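## Task

Remove the black key fob from the drawer of the small wooden box and set it directly on the open table surface, touching nothing but the table, then push the drawer shut. The box must stay roughly in its current spot with its current facing, and the other item must remain inside the drawer.

## Robot and tools

Robot: two arms, left_arm and right_arm, each ending in a two-finger gripper with a wrist camera. Each base sits on a tilted plate, and both plates hang from one metal frame behind the arms. A plate and its half of the frame count as part of that arm for the 'too close' clearance check. Calibrated bases: left_arm (+0.048, +0.320, +0.317) m, quat_wxyz (+0.957, -0.123, +0.264, +0.004); right_arm (+0.034, -0.209, +0.317) m, quat_wxyz (+0.957, +0.118, +0.266, +0.011).

Frame: a single scene frame, origin at table-top height midway between the nominal bases; +x points out over the table, +z up, and +y toward left_arm (arm names do not match image sides). Reported gripper poses may be off by a few centimetres, worse at long reach. A gripper's fingers point along its own +z and open and close along its own y. end_effector_position is the point between the finger pads, just under 1 cm behind the tips.

Row format (used by execute_actions and move): always 16 numbers, one flat list covering both arms: x, y, z, qw, qx, qy, qz, opening for left_arm, then the same eight for right_arm. x, y, z is an absolute target position in metres in the scene frame; qw..qz is an absolute target orientation, w first, in the scene frame. Opening runs from -1 (closed) to +1 (fully open); finger gap is roughly 87 mm at +1, 69 at +0.5, 43 at 0, 18 at -0.5, 0 at -1. To keep an arm still, repeat its whole last reported pose and the opening it should hold; to keep a gripper's orientation, send the same quaternion every time rather than copying a drifted reading.

execute_actions: 'actions' holds at most one item. Empty list = look (returns state and pictures). {"rows": [...], "steps": n} runs up to 15 control steps of 1/30 s (default 15, minimum 5), one row per step, the last row repeated if rows run out. Any target more than 0.6 m from that arm's last reported position along any gripper axis makes the call refused, and nothing is sent. {"steps": n} without rows waits up to 300 steps counted from the previous result. 'cameras' picks camera names, ["all"] or []; an unknown name voids the call. Results are taken 5 steps before the action ends; those steps still run afterward.

move: 'target' is one row or a list of up to 15 rows; grippers follow straight lines to each absolute pose, all arms finishing together, 0.5 s minimum, cut off at 10 s total. 'speed' in m/s, 0.002 to 2.9, default 0.25 (rotation limited to twice that in rad/s), one value or one per target. 'blend' in metres rounds corners at intermediate targets (default 0). 'blocking': false returns about 0.5 s in, letting the move continue. Paths ignore obstacles and the other arm. Grippers lag and overshoot more when fast or near full stretch. Avoid paths near an arm's own base, which can flip its shoulder; go around. Opening changes in the first target apply at the start; in later targets, on arrival once everything settles. The result adds a 'move:' line: ending such as done (within 10 mm and 2 degrees), off_target, moving, held or fault, plus limits: paced means the sent pose was clipped, held means a check withheld steps. Being done says nothing about contact.

wait: 'seconds' 0 to 10; lets things run, ending early if a move finishes. stop: brakes a running move (needs room; fingers keep going). zoom_image: 'camera' (cam_high, cam_low, cam_left_wrist, cam_right_wrist) and 'region' [x0, y0, x1, y1] in pixels, at most 504 by 504, from that camera's latest image. finished_scene: 'scene' is the number of the current scene; it ends it irreversibly, so confirm success first. Images are 672x504 each.

Control notes: orientation commands are clipped to within 40 degrees of the measured one each step; position wins over orientation when both cannot be met. Friction and weight can leave the gripper low, short or tilted, and tiny moves may go sideways or not happen; check pose after each move and correct tilt. The simulation keeps running while you think. 'Hand target' is the pose the controller is currently driving toward. An arm's Joint velocities reading 'within noise' means it has settled.

Gripping: grip_measured uses the same scale as opening. To hold something, command about 0.04 below the reading at first contact for full force, less for lighter. Readings can be off by about 1 mm. Close gently; fast closes squeeze hard.

Joint torques follow Joint positions order, include the arm's weight, and joints 1 to 3 wrap at ±28 N m. Joint limits (rad): waist -2.618 to 3.054, shoulder 0 to 3.142, elbow 0 to 3.142 (straight at 2.901), wrist pitch and yaw -1.571 to 1.571, wrist roll -2.094 to 2.094.

Avoid: dropping or releasing moving objects, slamming, hard hits or strong pushes (presses scale with speed and with how far the target lies beyond contact), anything leaving the table, arm-to-arm contact or closing one gripper on the other's fingers, and arm stops. Heat builds from holding loads, stretching out or pushing at unreachable poses: MOTOR HOT appears at 75 °C, an OVER-TEMPERATURE FAULT at 90 °C folds that arm away for good, and at 100 °C it goes limp. Loose objects may occasionally get nudged by outside pushes.

Each tool is called after "Call:" by a JSON object that holds its "op" and its "data", one argument or row to a line.

## Session

Call:
{"op": "execute_actions", "data": {
  "actions": [],
  "cameras": ["all"]
}}

Scene clock: 0.00 s of 6000.00 s.
left_arm: end_effector_position=(+0.0997, +0.1270, +0.2928) grip_measured=+1.000 end_effector_quat_wxyz=(-0.035, +0.687, +0.534, -0.491) | right_arm: end_effector_position=(+0.4544, -0.2631, +0.1802) grip_measured=+1.000 end_effector_quat_wxyz=(+0.210, +0.029, +0.971, -0.113)
Joint positions: left_arm=[-0.98 1.553 0.577 -0.527 0.448 0.878 1] | right_arm=[0.037 1.58 0.906 0.109 0.457 -0.116 1]
Joint velocities: within noise
Joint torques (N m): no reading
Motor temperatures (°C): left_arm=[26 35 37 31 25 28 24] | right_arm=[25 31 31 31 29 29 29]
Heat: left arm: 37 °C; right arm: 31 °C.
Hand target: left_arm +0.1017, +0.1257, +0.2933; -0.031, +0.687, +0.534, -0.491 | right_arm +0.4616, -0.2645, +0.1866; +0.222, +0.034, +0.968, -0.113

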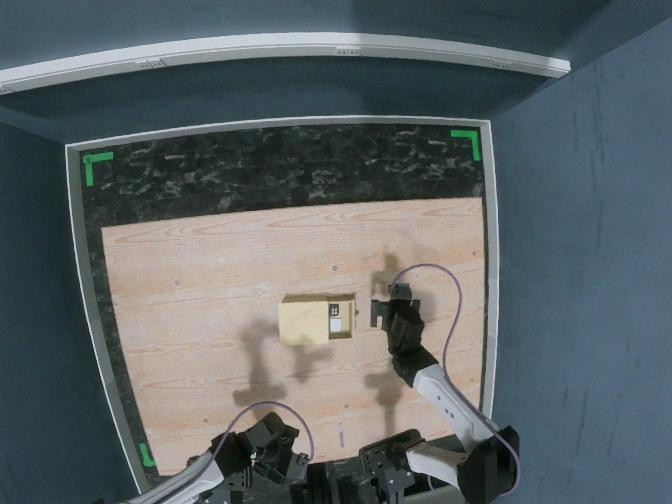

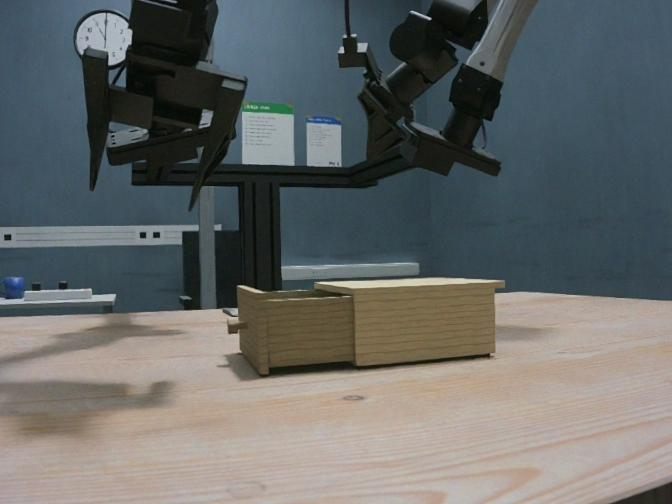

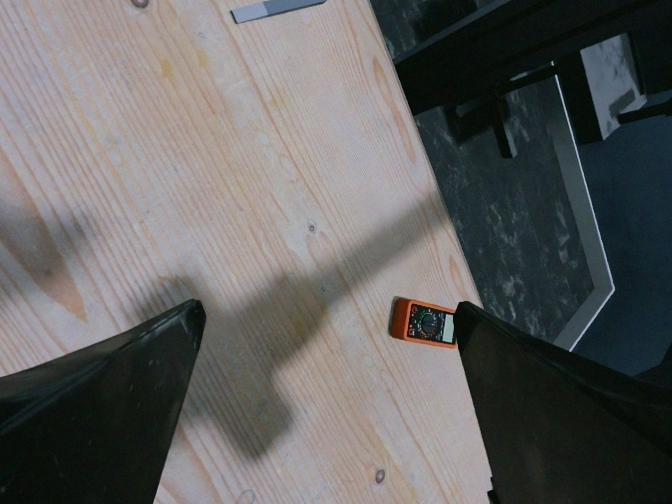

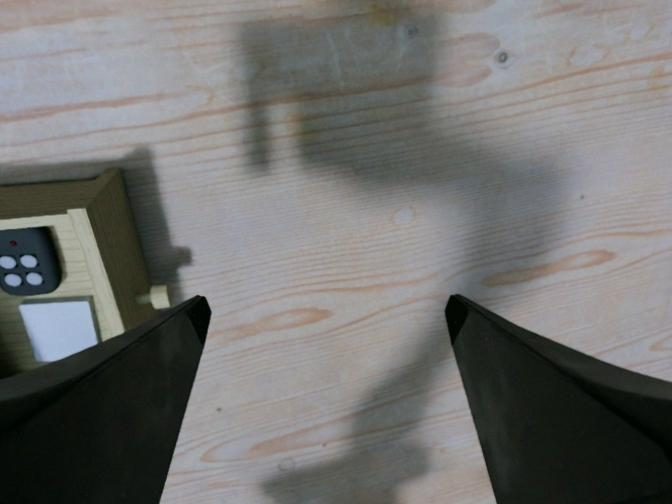

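Call:
{"op": "zoom_image", "data": {
  "camera": "cam_high",
  "region": [260, 270, 400, 370]
}}

Call:
{"op": "zoom_image", "data": {
  "camera": "cam_right_wrist",
  "region": [0, 140, 240, 400]
}}

Call:
{"op": "zoom_image", "data": {
  "camera": "cam_low",
  "region": [200, 250, 530, 400]
}}

Scaled by 3.600 from the camera's 672x504 image, which has a finer 960x720 frame.

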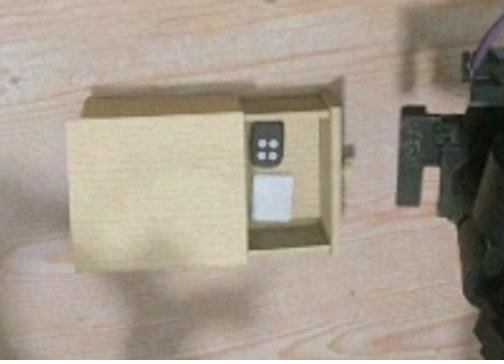

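Scaled by 1.938 from the camera's 672x504 image, which has a finer 960x720 frame.

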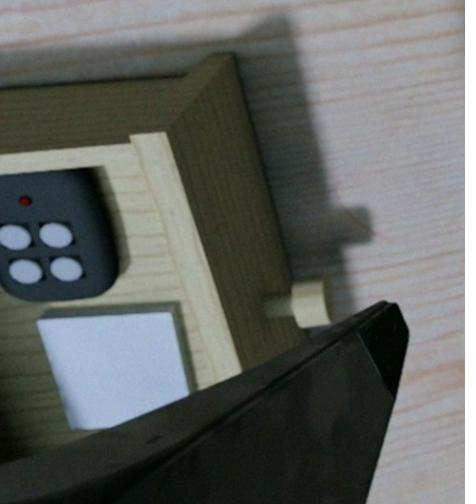

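Scaled by 1.527 from the camera's 672x504 image, which has a finer 960x720 frame.

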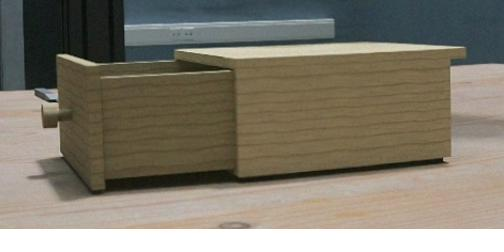

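Call:
{"op": "move", "data": {
  "target": [0.0997, 0.1270, 0.2928, -0.035, 0.687, 0.534, -0.491, 1.0, 0.44, -0.125, 0.20, 0.1305, 0, 0.9914, 0, 0.2],
  "speed": 0.3
}}

Call:
{"op": "zoom_image", "data": {
  "camera": "cam_right_wrist",
  "region": [130, 60, 630, 440]
}}

Call:
{"op": "zoom_image", "data": {
  "camera": "cam_low",
  "region": [150, 0, 550, 400]
}}

Scene clock: 4.10 s of 6000.00 s.
left_arm: end_effector_position=(+0.0997, +0.1270, +0.2928) grip_measured=+1.000 end_effector_quat_wxyz=(-0.035, +0.687, +0.534, -0.491) | right_arm: end_effector_position=(+0.4357, -0.1297, +0.2009) grip_measured=+0.200 end_effector_quat_wxyz=(+0.131, -0.005, +0.991, -0.004)
Joint positions: left_arm=[-0.98 1.553 0.577 -0.527 0.448 0.878 1] | right_arm=[0.339 1.668 1.094 -0.266 0.46 0.142 0.6]
Joint velocities: within noise
Joint torques (N m): left_arm=[-3.23 -4.07 3.73 0.42 0.54 0.18] | right_arm=[4.12 -6.2 7.94 0.55 -0.01 -0.03]
Motor temperatures (°C): left_arm=[26 36 38 31 25 28 24] | right_arm=[25 32 32 31 29 29 29]
Heat: left arm: 38 °C; right arm: 32 °C.
Hand target: left_arm +0.0997, +0.1270, +0.2927; -0.035, +0.687, +0.534, -0.491 | right_arm +0.4399, -0.1251, +0.2001; +0.131, +0.000, +0.991, +0.000
Off the commanded pose: left_arm 0.000 m, 0 deg | right_arm 0.006 m, 1 deg.
Kept back: nothing.
move: done
camera_calibration:
cam_right_wrist: T_world_to_cam=[[0.0286007, -0.999501, 0.013434, -0.146644], [-0.816227, -0.015594, 0.577521, 0.257289], [-0.577023, -0.0274827, -0.816265, 0.548308], [0, 0, 0, 1]] pos_world=[0.530587, -0.12749, 0.300945]

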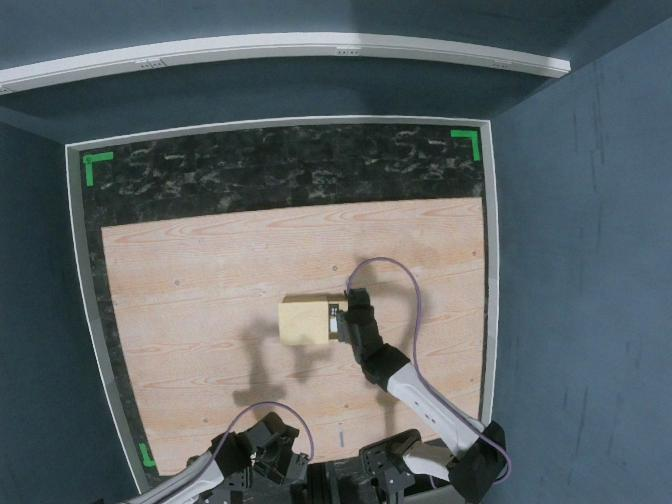

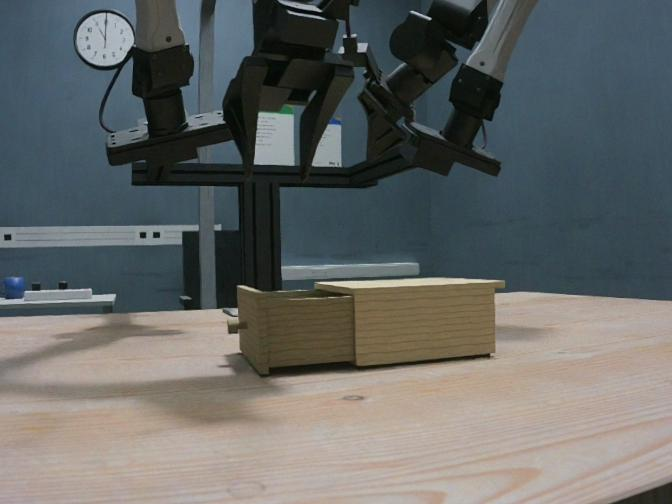

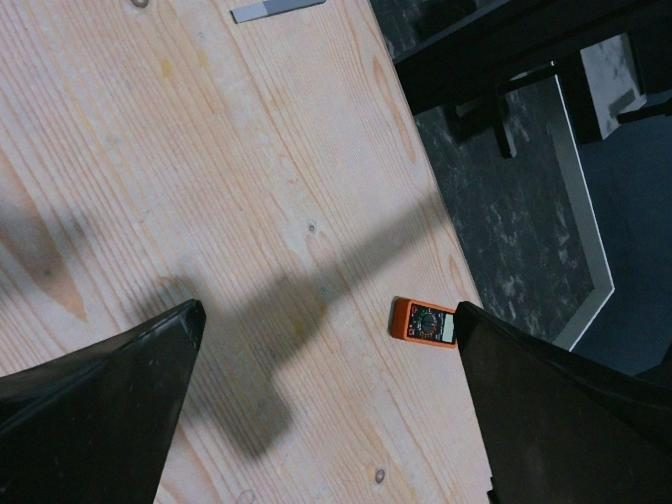

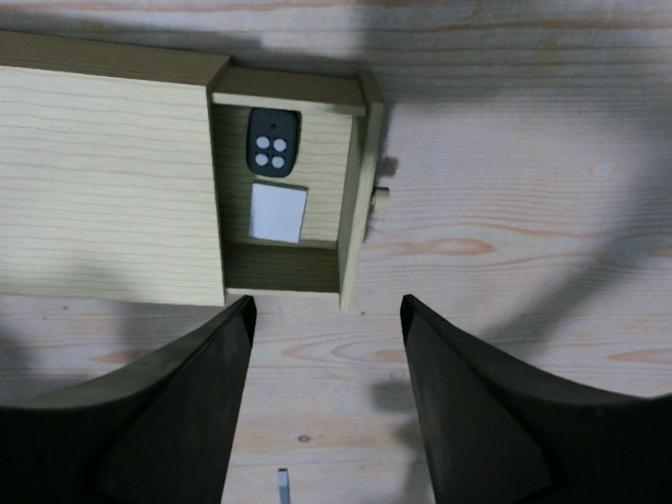

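Scaled by 1.008 from the camera's 672x504 image, which has a finer 960x720 frame.

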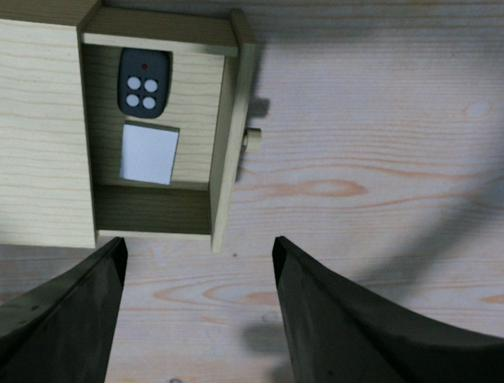

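Scaled by 1.260 from the camera's 672x504 image, which has a finer 960x720 frame.

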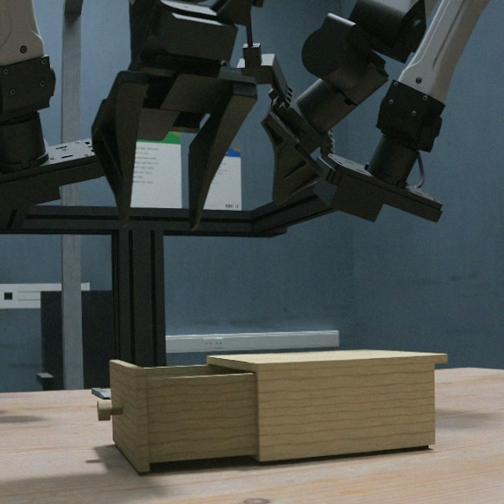

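Call:
{"op": "zoom_image", "data": {
  "camera": "cam_right_wrist",
  "region": [190, 50, 420, 320]
}}

Call:
{"op": "zoom_image", "data": {
  "camera": "cam_low",
  "region": [210, 20, 370, 190]
}}

Call:
{"op": "zoom_image", "data": {
  "camera": "cam_high",
  "region": [265, 280, 375, 360]
}}

Scaled by 1.867 from the camera's 672x504 image, which has a finer 960x720 frame.

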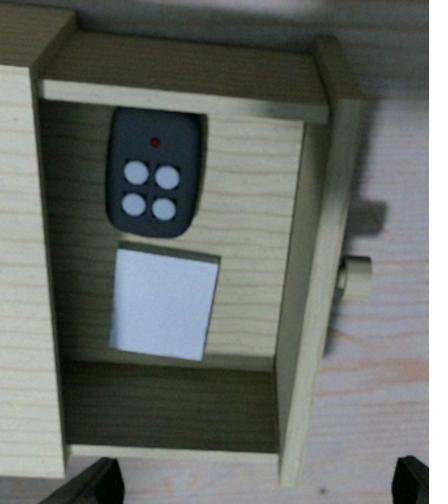

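Scaled by 2.965 from the camera's 672x504 image, which has a finer 960x720 frame.

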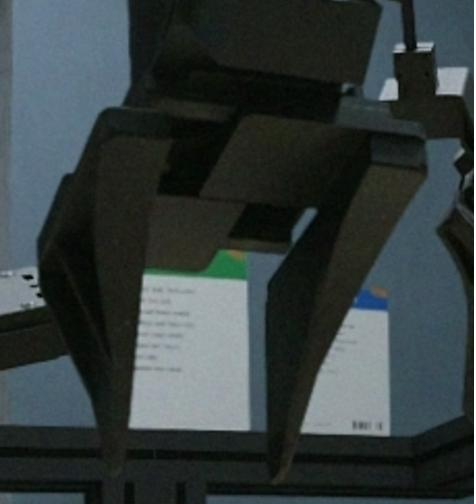

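Scaled by 4.582 from the camera's 672x504 image, which has a finer 960x720 frame.

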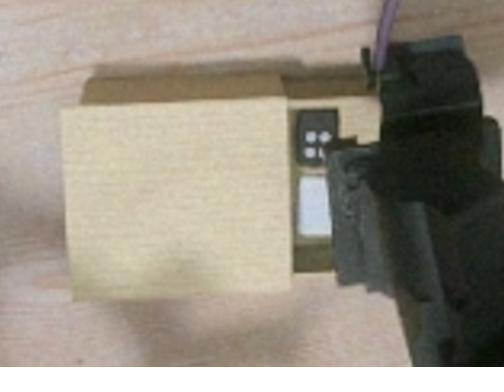

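Call:
{"op": "move", "data": {
  "target": [
    [0.0997, 0.1270, 0.2928, -0.035, 0.687, 0.534, -0.491, 1.0, 0.40, -0.113, 0.12, 0.1305, 0, 0.9914, 0, -1.0],
    [0.0997, 0.1270, 0.2928, -0.035, 0.687, 0.534, -0.491, 1.0, 0.40, -0.113, 0.050, 0.1305, 0, 0.9914, 0, -1.0]
  ],
  "speed": [0.3, 0.15],
  "cameras": ["cam_high", "cam_low", "cam_right_wrist"]
}}

Call:
{"op": "zoom_image", "data": {
  "camera": "cam_low",
  "region": [200, 180, 400, 400]
}}

Call:
{"op": "zoom_image", "data": {
  "camera": "cam_right_wrist",
  "region": [100, 50, 560, 420]
}}

Scene clock: 12.57 s of 6000.00 s.
left_arm: end_effector_position=(+0.0997, +0.1270, +0.2928) grip_measured=+1.000 end_effector_quat_wxyz=(-0.035, +0.687, +0.534, -0.491) | right_arm: end_effector_position=(+0.3947, -0.1124, +0.0551) grip_measured=-0.973 end_effector_quat_wxyz=(+0.123, -0.003, +0.992, -0.002)
Joint positions: left_arm=[-0.98 1.553 0.577 -0.527 0.448 0.878 1] | right_arm=[0.25 2.105 1 0.278 0.395 0.082 0.013]
Joint velocities: within noise
Joint torques (N m): left_arm=[-3.23 -4.1 3.78 0.43 0.53 0.19] | right_arm=[3.37 -6.5 3.64 0.85 -0.05 -0.23]
Motor temperatures (°C): left_arm=[26 36 38 31 25 28 24] | right_arm=[26 32 32 31 28 29 29]
Heat: left arm: 38 °C; right arm: 32 °C.
Hand target: left_arm +0.0997, +0.1270, +0.2927; -0.035, +0.687, +0.534, -0.491 | right_arm +0.3999, -0.1130, +0.0503; +0.130, +0.000, +0.991, +0.000
Off the commanded pose: left_arm 0.000 m, 0 deg | right_arm 0.007 m, 1 deg.
Kept back: nothing.
move: done
camera_calibration:
cam_right_wrist: T_world_to_cam=[[0.0256079, -0.999641, 0.0078961, -0.124614], [-0.80725, -0.0160191, 0.589993, 0.303938], [-0.589654, -0.0214826, -0.80737, 0.411269], [0, 0, 0, 1]] pos_world=[0.491052, -0.110865, 0.153709]
Images, in order (width x height): cam_high 672x504, cam_low 672x504, cam_right_wrist 672x504.

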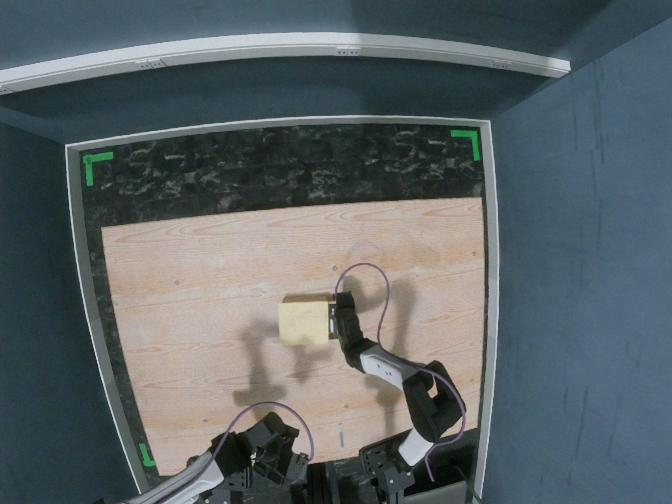

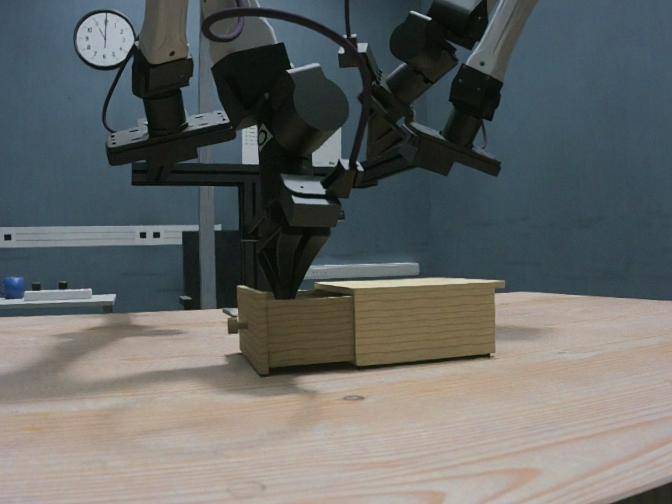

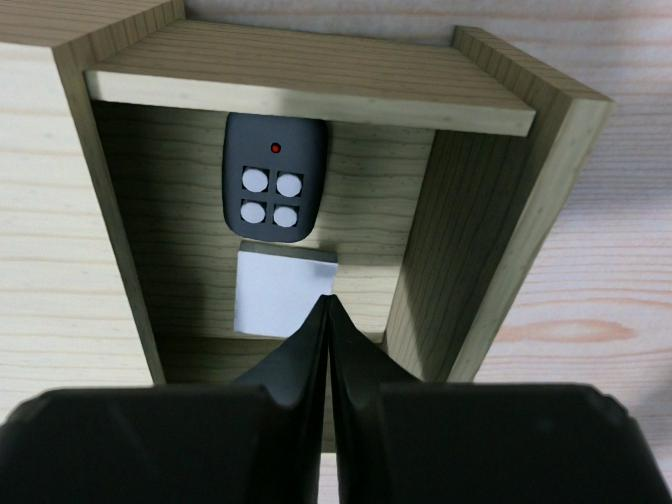

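Scaled by 2.291 from the camera's 672x504 image, which has a finer 960x720 frame.

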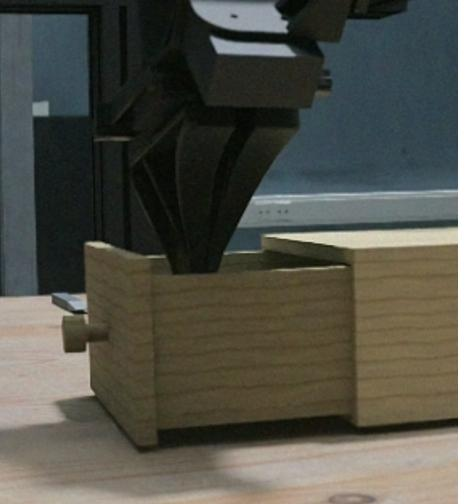

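Scaled by 1.096 from the camera's 672x504 image, which has a finer 960x720 frame.

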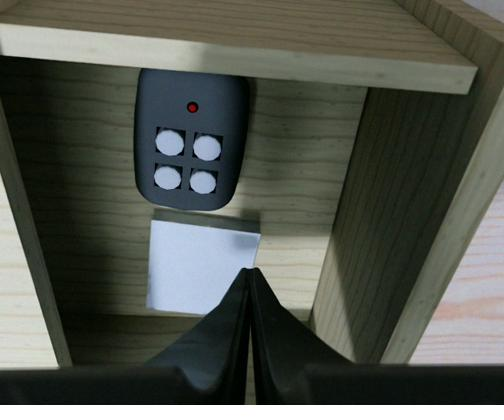

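Call:
{"op": "move", "data": {
  "target": [
    [0.0997, 0.1270, 0.2928, -0.035, 0.687, 0.534, -0.491, 1.0, 0.40, -0.118, 0.037, 0.1305, 0, 0.9914, 0, -1.0],
    [0.0997, 0.1270, 0.2928, -0.035, 0.687, 0.534, -0.491, 1.0, 0.40, -0.176, 0.037, 0.1305, 0, 0.9914, 0, -1.0]
  ],
  "speed": [0.1, 0.09],
  "blend": [0.008, 0],
  "cameras": ["cam_high", "cam_low", "cam_right_wrist"]
}}

Call:
{"op": "zoom_image", "data": {
  "camera": "cam_high",
  "region": [260, 270, 400, 370]
}}

Scene clock: 14.60 s of 6000.00 s.
left_arm: end_effector_position=(+0.0997, +0.1270, +0.2928) grip_measured=+1.000 end_effector_quat_wxyz=(-0.035, +0.687, +0.534, -0.491) | right_arm: end_effector_position=(+0.3869, -0.1580, +0.0279) grip_measured=-0.973 end_effector_quat_wxyz=(+0.112, -0.003, +0.993, +0.020)
Joint positions: left_arm=[-0.98 1.553 0.577 -0.527 0.448 0.878 1] | right_arm=[0.09 2.136 0.972 0.354 0.241 -0.03 0.013]
Joint velocities: within noise
Joint torques (N m): left_arm=[-3.21 -4.11 3.78 0.43 0.53 0.18] | right_arm=[1.29 -11.12 0.9 0.68 0.2 -0.38]
Motor temperatures (°C): left_arm=[26 36 38 31 25 28 24] | right_arm=[26 33 32 31 28 29 29]
Heat: left arm: 38 °C; right arm: 33 °C.
Hand target: left_arm +0.0997, +0.1270, +0.2927; -0.035, +0.687, +0.534, -0.491 | right_arm +0.3995, -0.1757, +0.0366; +0.130, +0.000, +0.992, +0.000
Off the commanded pose: left_arm 0.000 m, 0 deg | right_arm 0.024 m, 3 deg.
Kept back: nothing.
move: off_target (right_arm); blend cut to 0.0071 m at target 1
camera_calibration:
cam_right_wrist: T_world_to_cam=[[0.0318964, -0.998848, -0.0358571, -0.170931], [-0.793594, -0.0471187, 0.606621, 0.302363], [-0.607611, 0.00910695, -0.794182, 0.395126], [0, 0, 0, 1]] pos_world=[0.485488, -0.160086, 0.124253]
Images, in order (width x height): cam_high 672x504, cam_low 672x504, cam_right_wrist 672x504.

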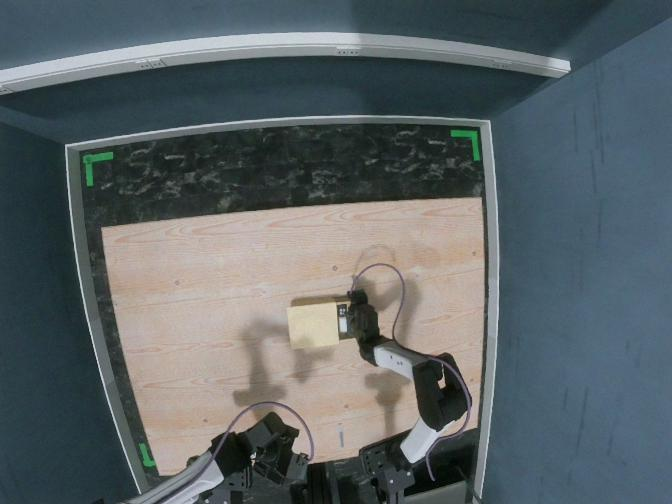

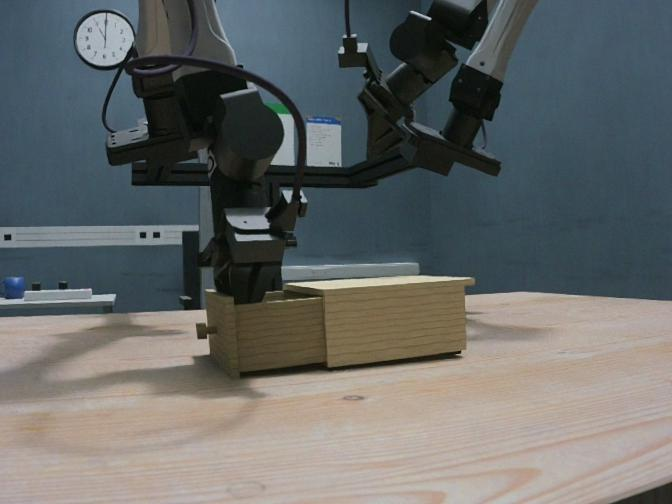

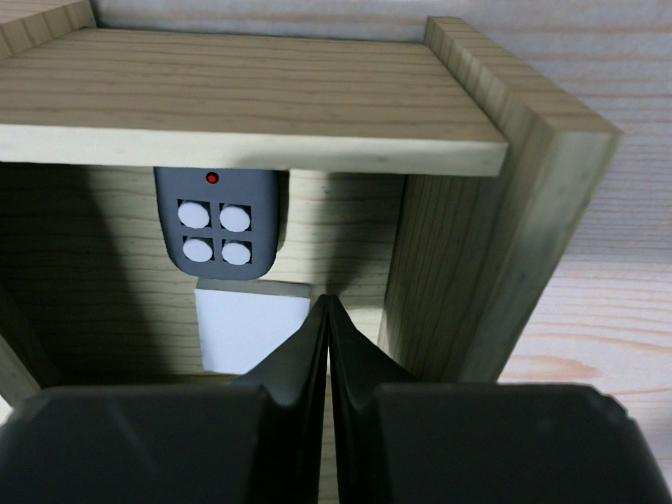

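Scaled by 3.600 from the camera's 672x504 image, which has a finer 960x720 frame.

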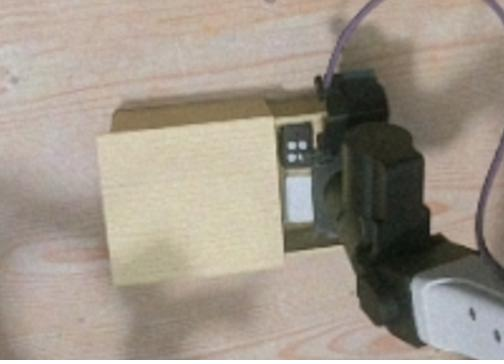

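Call:
{"op": "move", "data": {
  "target": [
    [0.0997, 0.1270, 0.2928, -0.035, 0.687, 0.534, -0.491, 1.0, 0.39, -0.140, 0.045, 0.1305, 0, 0.9914, 0, -1.0],
    [0.0997, 0.1270, 0.2928, -0.035, 0.687, 0.534, -0.491, 1.0, 0.40, -0.145, 0.20, 0.1305, 0, 0.9914, 0, -1.0]
  ],
  "speed": [0.15, 0.35],
  "blend": [0.01, 0],
  "cameras": ["cam_high", "cam_low", "cam_right_wrist"]
}}

Call:
{"op": "zoom_image", "data": {
  "camera": "cam_right_wrist",
  "region": [130, 50, 420, 320]
}}

Call:
{"op": "zoom_image", "data": {
  "camera": "cam_high",
  "region": [260, 270, 400, 370]
}}

Call:
{"op": "zoom_image", "data": {
  "camera": "cam_low",
  "region": [180, 260, 510, 400]
}}

Scene clock: 17.53 s of 6000.00 s.
left_arm: end_effector_position=(+0.0997, +0.1270, +0.2928) grip_measured=+1.000 end_effector_quat_wxyz=(-0.035, +0.687, +0.534, -0.491) | right_arm: end_effector_position=(+0.3892, -0.1463, +0.1908) grip_measured=-0.973 end_effector_quat_wxyz=(+0.115, -0.009, +0.993, +0.000)
Joint positions: left_arm=[-0.98 1.553 0.577 -0.527 0.448 0.878 1] | right_arm=[0.306 1.574 0.892 -0.182 0.425 0.123 0.013]
Joint velocities: within noise
Joint torques (N m): left_arm=[-3.25 -4.08 3.77 0.44 0.54 0.18] | right_arm=[4.16 -8.12 6.71 0.55 0.12 -0.02]
Motor temperatures (°C): left_arm=[26 37 38 31 25 28 24] | right_arm=[26 33 32 31 28 29 29]
Heat: left arm: 38 °C; right arm: 33 °C.
Hand target: left_arm +0.0997, +0.1270, +0.2927; -0.035, +0.687, +0.534, -0.491 | right_arm +0.3998, -0.1451, +0.1999; +0.130, +0.000, +0.991, +0.000
Off the commanded pose: left_arm 0.000 m, 0 deg | right_arm 0.014 m, 2 deg.
Kept back: nothing.
move: off_target (right_arm)
camera_calibration:
cam_right_wrist: T_world_to_cam=[[0.0378558, -0.999268, 0.00558582, -0.163755], [-0.796389, -0.0267927, 0.604191, 0.210408], [-0.603599, -0.0273206, -0.79682, 0.519428], [0, 0, 0, 1]] pos_world=[0.487292, -0.143807, 0.287679]
Images, in order (width x height): cam_high 672x504, cam_low 672x504, cam_right_wrist 672x504.

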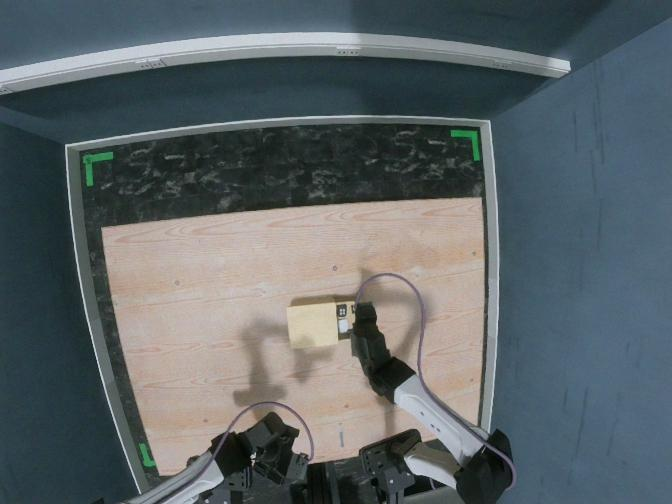

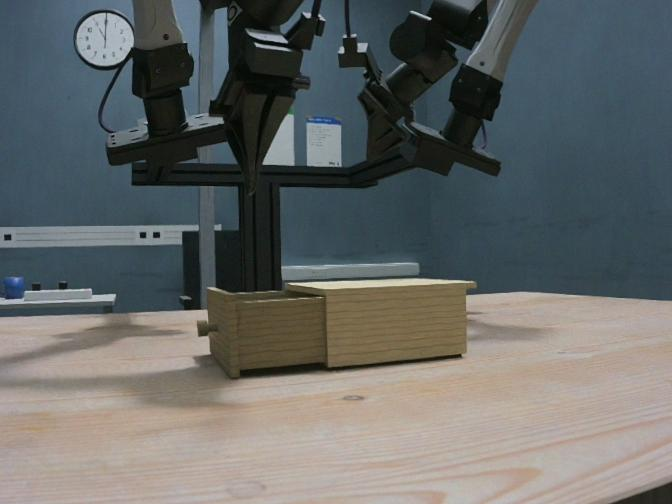

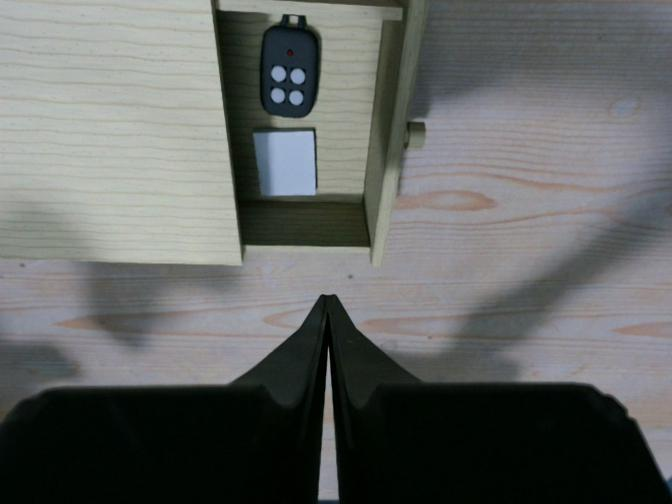

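Scaled by 1.738 from the camera's 672x504 image, which has a finer 960x720 frame.

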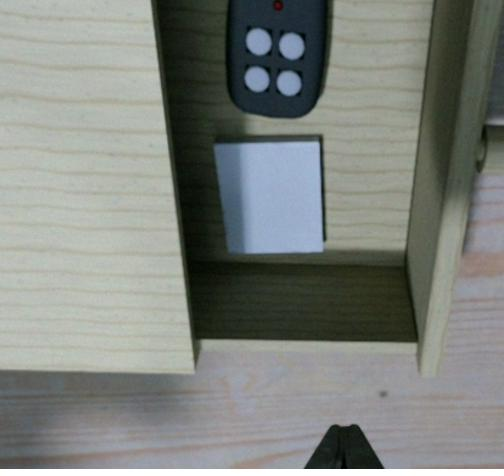

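Scaled by 3.600 from the camera's 672x504 image, which has a finer 960x720 frame.

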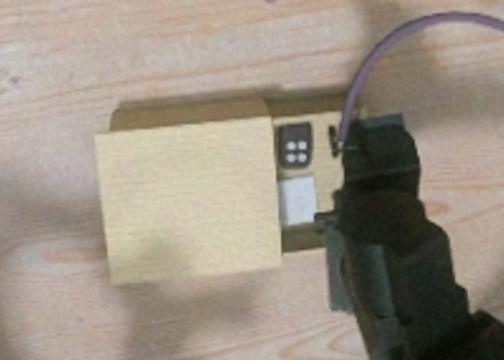

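Scaled by 1.527 from the camera's 672x504 image, which has a finer 960x720 frame.

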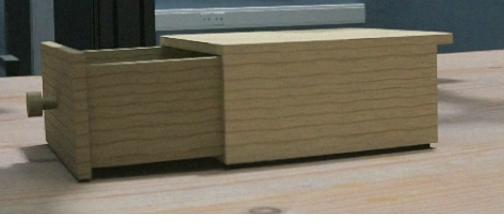

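Call:
{"op": "zoom_image", "data": {
  "camera": "cam_right_wrist",
  "region": [180, 270, 480, 504]
}}

Call:
{"op": "zoom_image", "data": {
  "camera": "cam_low",
  "region": [180, 60, 330, 210]
}}

Scaled by 1.680 from the camera's 672x504 image, which has a finer 960x720 frame.

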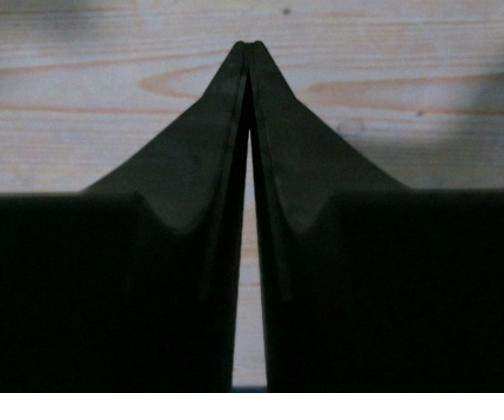

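Scaled by 3.360 from the camera's 672x504 image, which has a finer 960x720 frame.

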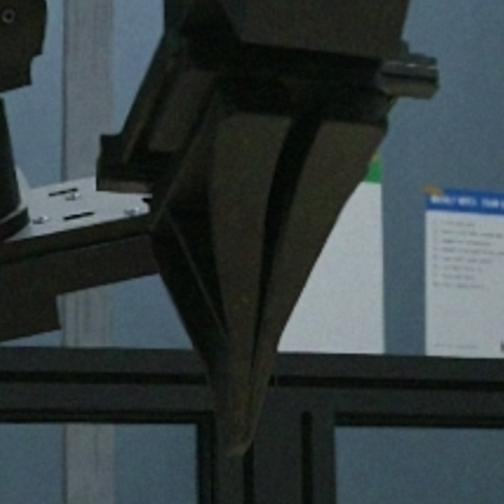

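Call:
{"op": "move", "data": {
  "target": [
    [0.0997, 0.1270, 0.2928, -0.035, 0.687, 0.534, -0.491, 1.0, 0.430, -0.120, 0.070, 0.1305, 0, 0.9914, 0, -1.0],
    [0.0997, 0.1270, 0.2928, -0.035, 0.687, 0.534, -0.491, 1.0, 0.430, -0.120, 0.016, 0.1305, 0, 0.9914, 0, -1.0]
  ],
  "speed": [0.35, 0.06],
  "blend": [0.01, 0],
  "cameras": ["cam_right_wrist"]
}}

Call:
{"op": "zoom_image", "data": {
  "camera": "cam_right_wrist",
  "region": [130, 150, 560, 400]
}}

Scene clock: 26.87 s of 6000.00 s.
left_arm: end_effector_position=(+0.0997, +0.1270, +0.2928) grip_measured=+1.000 end_effector_quat_wxyz=(-0.035, +0.687, +0.534, -0.491) | right_arm: end_effector_position=(+0.4212, -0.1194, +0.0396) grip_measured=-0.973 end_effector_quat_wxyz=(+0.111, -0.017, +0.994, -0.005)
Joint positions: left_arm=[-0.98 1.553 0.577 -0.527 0.448 0.878 1] | right_arm=[0.212 2.178 1.16 0.175 0.371 0.032 0.013]
Joint velocities: within noise
Joint torques (N m): left_arm=[-3.23 -4.08 3.75 0.43 0.53 0.17] | right_arm=[1.91 -3.15 5.29 1.53 -0.2 -0.16]
Motor temperatures (°C): left_arm=[27 37 39 30 25 28 24] | right_arm=[26 34 33 31 28 29 29]
Heat: left arm: 39 °C; right arm: 34 °C.
Hand target: left_arm +0.0997, +0.1270, +0.2927; -0.035, +0.687, +0.534, -0.491 | right_arm +0.4283, -0.1210, +0.0185; +0.129, +0.000, +0.992, -0.001
Off the commanded pose: left_arm 0.000 m, 0 deg | right_arm 0.025 m, 3 deg.
Kept back: nothing.
move: off_target (right_arm)
camera_calibration:
cam_right_wrist: T_world_to_cam=[[0.0530661, -0.998444, 0.0171267, -0.144032], [-0.791647, -0.0316088, 0.61016, 0.325216], [-0.608669, -0.0459371, -0.792093, 0.418711], [0, 0, 0, 1]] pos_world=[0.519956, -0.114293, 0.135691]
Images, in order (width x height): cam_right_wrist 672x504.

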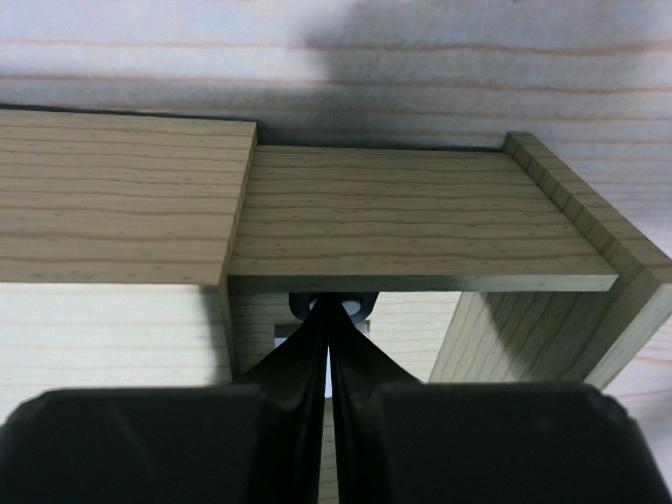

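Scaled by 1.172 from the camera's 672x504 image, which has a finer 960x720 frame.

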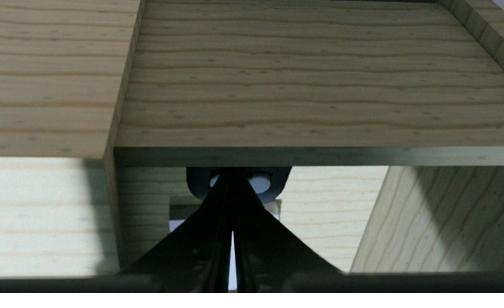

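Call:
{"op": "move", "data": {
  "target": [0.0997, 0.1270, 0.2928, -0.035, 0.687, 0.534, -0.491, 1.0, 0.428, -0.142, 0.018, 0.1305, 0, 0.9914, 0, -1.0],
  "speed": 0.06,
  "cameras": ["cam_right_wrist", "cam_high"]
}}

Call:
{"op": "zoom_image", "data": {
  "camera": "cam_right_wrist",
  "region": [130, 150, 560, 400]
}}

Call:
{"op": "zoom_image", "data": {
  "camera": "cam_high",
  "region": [260, 270, 400, 370]
}}

Scene clock: 28.27 s of 6000.00 s.
left_arm: end_effector_position=(+0.0997, +0.1270, +0.2928) grip_measured=+1.000 end_effector_quat_wxyz=(-0.035, +0.687, +0.534, -0.491) | right_arm: end_effector_position=(+0.4206, -0.1212, +0.0391) grip_measured=-0.973 end_effector_quat_wxyz=(+0.108, -0.021, +0.994, +0.020)
Joint positions: left_arm=[-0.98 1.553 0.577 -0.527 0.448 0.878 1] | right_arm=[0.186 2.166 1.151 0.176 0.303 0.01 0.013]
Joint velocities: within noise
Joint torques (N m): left_arm=[-3.22 -4.08 3.74 0.43 0.53 0.17] | right_arm=[-0.49 -4.94 2.41 1.6 0.11 -0.29]
Motor temperatures (°C): left_arm=[27 37 39 30 25 28 24] | right_arm=[26 34 33 32 28 29 29]
Heat: left arm: 39 °C; right arm: 34 °C.
Hand target: left_arm +0.0997, +0.1270, +0.2927; -0.035, +0.687, +0.534, -0.491 | right_arm +0.4262, -0.1428, +0.0208; +0.128, +0.000, +0.992, -0.001
Off the commanded pose: left_arm 0.000 m, 0 deg | right_arm 0.030 m, 4 deg.
Kept back: nothing.
move: off_target (right_arm)
camera_calibration:
cam_right_wrist: T_world_to_cam=[[0.0673044, -0.997228, -0.0317266, -0.149723], [-0.786859, -0.0726039, 0.612847, 0.317906], [-0.613451, -0.0162829, -0.789565, 0.42334], [0, 0, 0, 1]] pos_world=[0.519923, -0.119334, 0.134676]
Images, in order (width x height): cam_high 672x504, cam_right_wrist 672x504.

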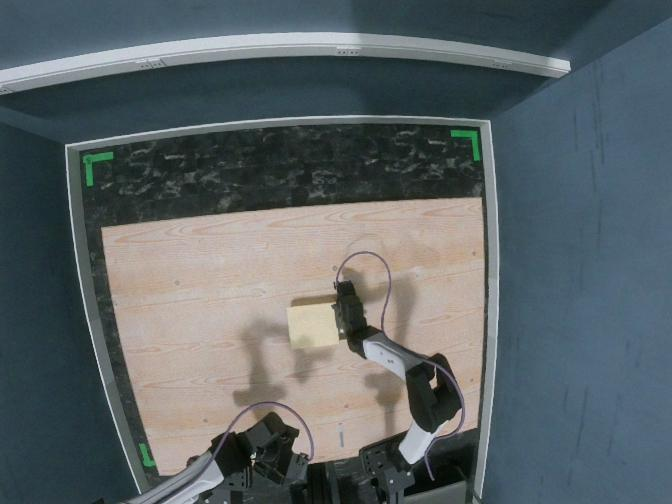

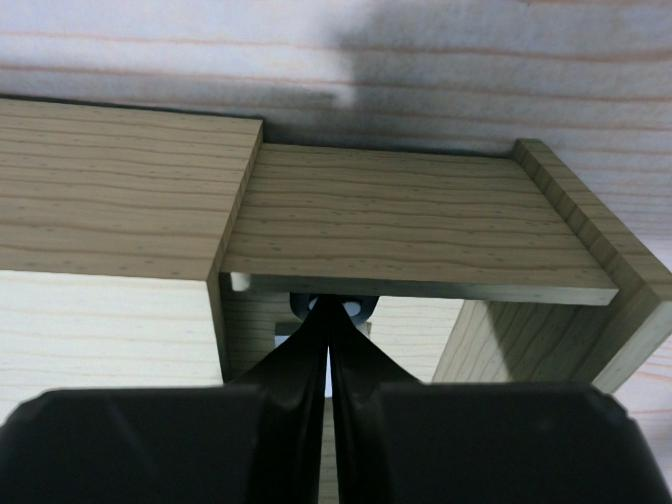

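Scaled by 1.172 from the camera's 672x504 image, which has a finer 960x720 frame.

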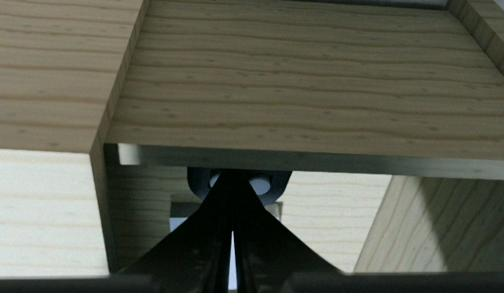

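Scaled by 3.600 from the camera's 672x504 image, which has a finer 960x720 frame.

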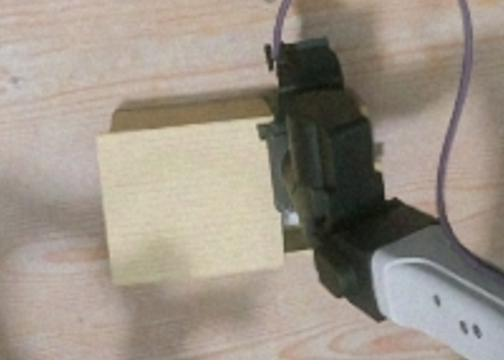

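Call:
{"op": "move", "data": {
  "target": [0.0997, 0.1270, 0.2928, -0.035, 0.687, 0.534, -0.491, 1.0, 0.428, -0.152, 0.026, 0.1305, 0, 0.9914, 0, -1.0],
  "speed": 0.06,
  "cameras": ["cam_right_wrist"]
}}

Scene clock: 29.27 s of 6000.00 s.
left_arm: end_effector_position=(+0.0997, +0.1270, +0.2928) grip_measured=+1.000 end_effector_quat_wxyz=(-0.035, +0.687, +0.534, -0.491) | right_arm: end_effector_position=(+0.4206, -0.1226, +0.0396) grip_measured=-0.973 end_effector_quat_wxyz=(+0.113, -0.015, +0.993, +0.039)
Joint positions: left_arm=[-0.98 1.553 0.577 -0.527 0.448 0.878 1] | right_arm=[0.166 2.153 1.129 0.199 0.251 0.008 0.013]
Joint velocities: within noise
Joint torques (N m): left_arm=[-3.19 -4.07 3.73 0.43 0.53 0.18] | right_arm=[-0.35 -6.98 2.13 1.29 0.47 -0.39]
Motor temperatures (°C): left_arm=[27 37 39 30 25 28 24] | right_arm=[26 34 33 32 28 29 29]
Heat: left arm: 39 °C; right arm: 34 °C.
Hand target: left_arm +0.0997, +0.1270, +0.2927; -0.035, +0.687, +0.534, -0.491 | right_arm +0.4264, -0.1521, +0.0281; +0.128, +0.000, +0.992, +0.000
Off the commanded pose: left_arm 0.000 m, 0 deg | right_arm 0.033 m, 5 deg.
Kept back: nothing.
move: off_target (right_arm)
camera_calibration:
cam_right_wrist: T_world_to_cam=[[0.0592999, -0.995653, -0.0718272, -0.145978], [-0.792457, -0.0907091, 0.603144, 0.317995], [-0.607038, 0.0211536, -0.794391, 0.425837], [0, 0, 0, 1]] pos_world=[0.519153, -0.125507, 0.135999]
Images, in order (width x height): cam_right_wrist 672x504.

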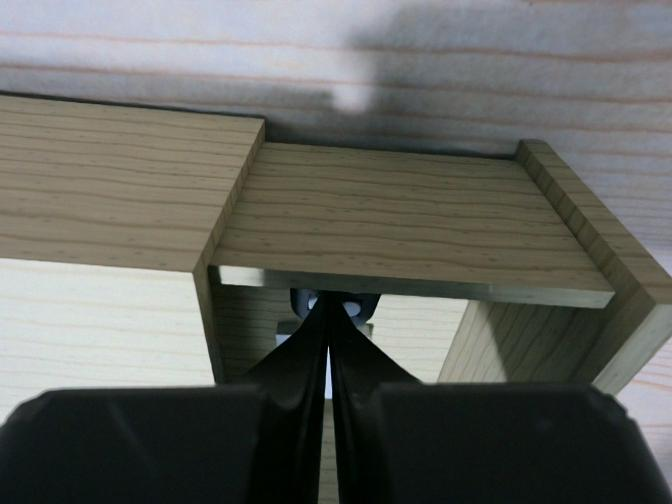

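Call:
{"op": "move", "data": {
  "target": [0.0997, 0.1270, 0.2928, -0.035, 0.687, 0.534, -0.491, 1.0, 0.428, -0.152, 0.037, 0.1305, 0, 0.9914, 0, -1.0],
  "speed": 0.06,
  "cameras": ["cam_right_wrist"]
}}

Scene clock: 30.77 s of 6000.00 s.
left_arm: end_effector_position=(+0.0997, +0.1270, +0.2928) grip_measured=+1.000 end_effector_quat_wxyz=(-0.035, +0.687, +0.534, -0.491) | right_arm: end_effector_position=(+0.4203, -0.1228, +0.0404) grip_measured=-0.973 end_effector_quat_wxyz=(+0.117, -0.014, +0.992, +0.040)
Joint positions: left_arm=[-0.98 1.553 0.577 -0.527 0.448 0.878 1] | right_arm=[0.165 2.147 1.115 0.218 0.25 0.007 0.013]
Joint velocities: within noise
Joint torques (N m): left_arm=[-3.19 -4.08 3.75 0.43 0.53 0.19] | right_arm=[0.31 -9.01 1.8 0.94 0.55 -0.38]
Motor temperatures (°C): left_arm=[27 37 39 30 25 28 24] | right_arm=[26 34 32 32 28 29 29]
Heat: left arm: 39 °C; right arm: 34 °C.
Hand target: left_arm +0.0997, +0.1270, +0.2927; -0.035, +0.687, +0.534, -0.491 | right_arm +0.4270, -0.1517, +0.0377; +0.129, +0.000, +0.992, +0.000
Off the commanded pose: left_arm 0.000 m, 0 deg | right_arm 0.030 m, 5 deg.
Kept back: nothing.
move: off_target (right_arm)
camera_calibration:
cam_right_wrist: T_world_to_cam=[[0.0572906, -0.99562, -0.0738772, -0.145135], [-0.798268, -0.0901235, 0.595522, 0.320069], [-0.599572, 0.024856, -0.799935, 0.423907], [0, 0, 0, 1]] pos_world=[0.517978, -0.12619, 0.137767]
Images, in order (width x height): cam_right_wrist 672x504.

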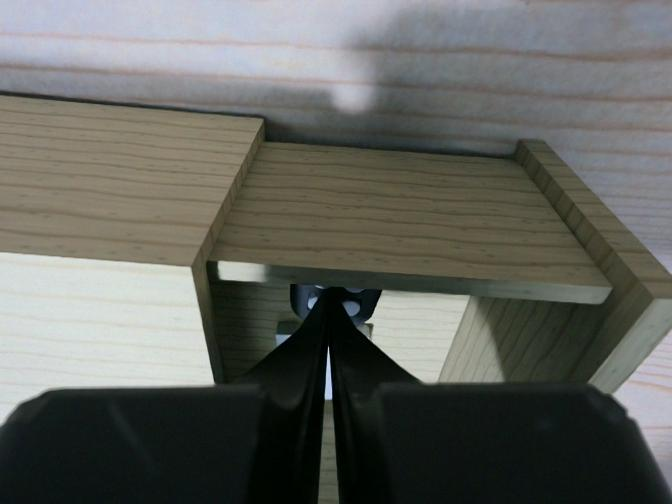

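Call:
{"op": "zoom_image", "data": {
  "camera": "cam_right_wrist",
  "region": [230, 240, 430, 390]
}}

Scaled by 2.520 from the camera's 672x504 image, which has a finer 960x720 frame.

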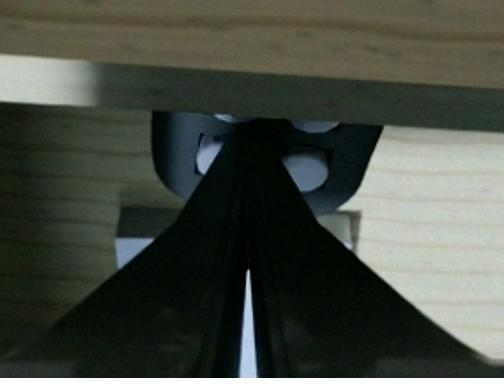

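Call:
{"op": "move", "data": {
  "target": [0.0997, 0.1270, 0.2928, -0.035, 0.687, 0.534, -0.491, 1.0, 0.428, -0.168, 0.032, 0.1305, 0, 0.9914, 0, -1.0],
  "speed": 0.06,
  "cameras": ["cam_right_wrist"]
}}

Scene clock: 32.57 s of 6000.00 s.
left_arm: end_effector_position=(+0.0997, +0.1270, +0.2928) grip_measured=+1.000 end_effector_quat_wxyz=(-0.035, +0.687, +0.534, -0.491) | right_arm: end_effector_position=(+0.4205, -0.1268, +0.0394) grip_measured=-0.973 end_effector_quat_wxyz=(+0.117, -0.010, +0.991, +0.063)
Joint positions: left_arm=[-0.98 1.553 0.577 -0.527 0.448 0.878 1] | right_arm=[0.134 2.139 1.107 0.223 0.184 -0.003 0.013]
Joint velocities: within noise
Joint torques (N m): left_arm=[-3.25 -4.08 3.75 0.43 0.54 0.19] | right_arm=[-0.68 -8.75 1.99 0.96 0.81 -0.61]
Motor temperatures (°C): left_arm=[27 37 39 30 25 28 24] | right_arm=[26 34 32 32 28 29 29]
Heat: left arm: 39 °C; right arm: 34 °C.
Hand target: left_arm +0.0997, +0.1270, +0.2927; -0.035, +0.687, +0.534, -0.491 | right_arm +0.4263, -0.1672, +0.0338; +0.127, +0.001, +0.992, +0.001
Off the commanded pose: left_arm 0.000 m, 0 deg | right_arm 0.043 m, 7 deg.
Kept back: nothing.
move: off_target (right_arm)
camera_calibration:
cam_right_wrist: T_world_to_cam=[[0.0545598, -0.991317, -0.119639, -0.145681], [-0.797331, -0.115379, 0.592412, 0.316965], [-0.601072, 0.0630697, -0.796703, 0.428573], [0, 0, 0, 1]] pos_world=[0.518277, -0.134875, 0.136243]
Images, in order (width x height): cam_right_wrist 672x504.

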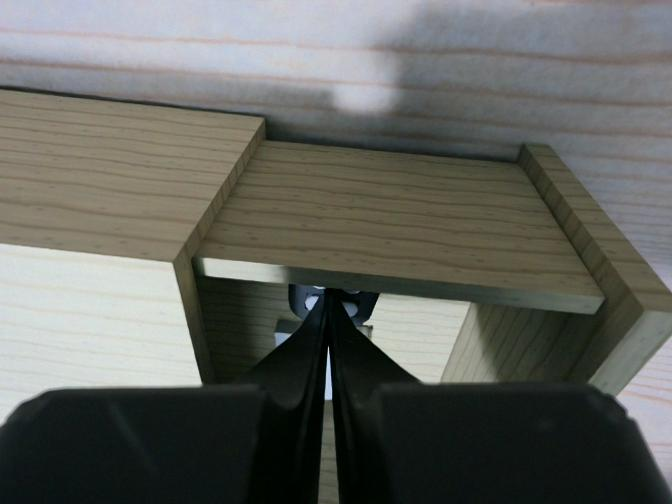

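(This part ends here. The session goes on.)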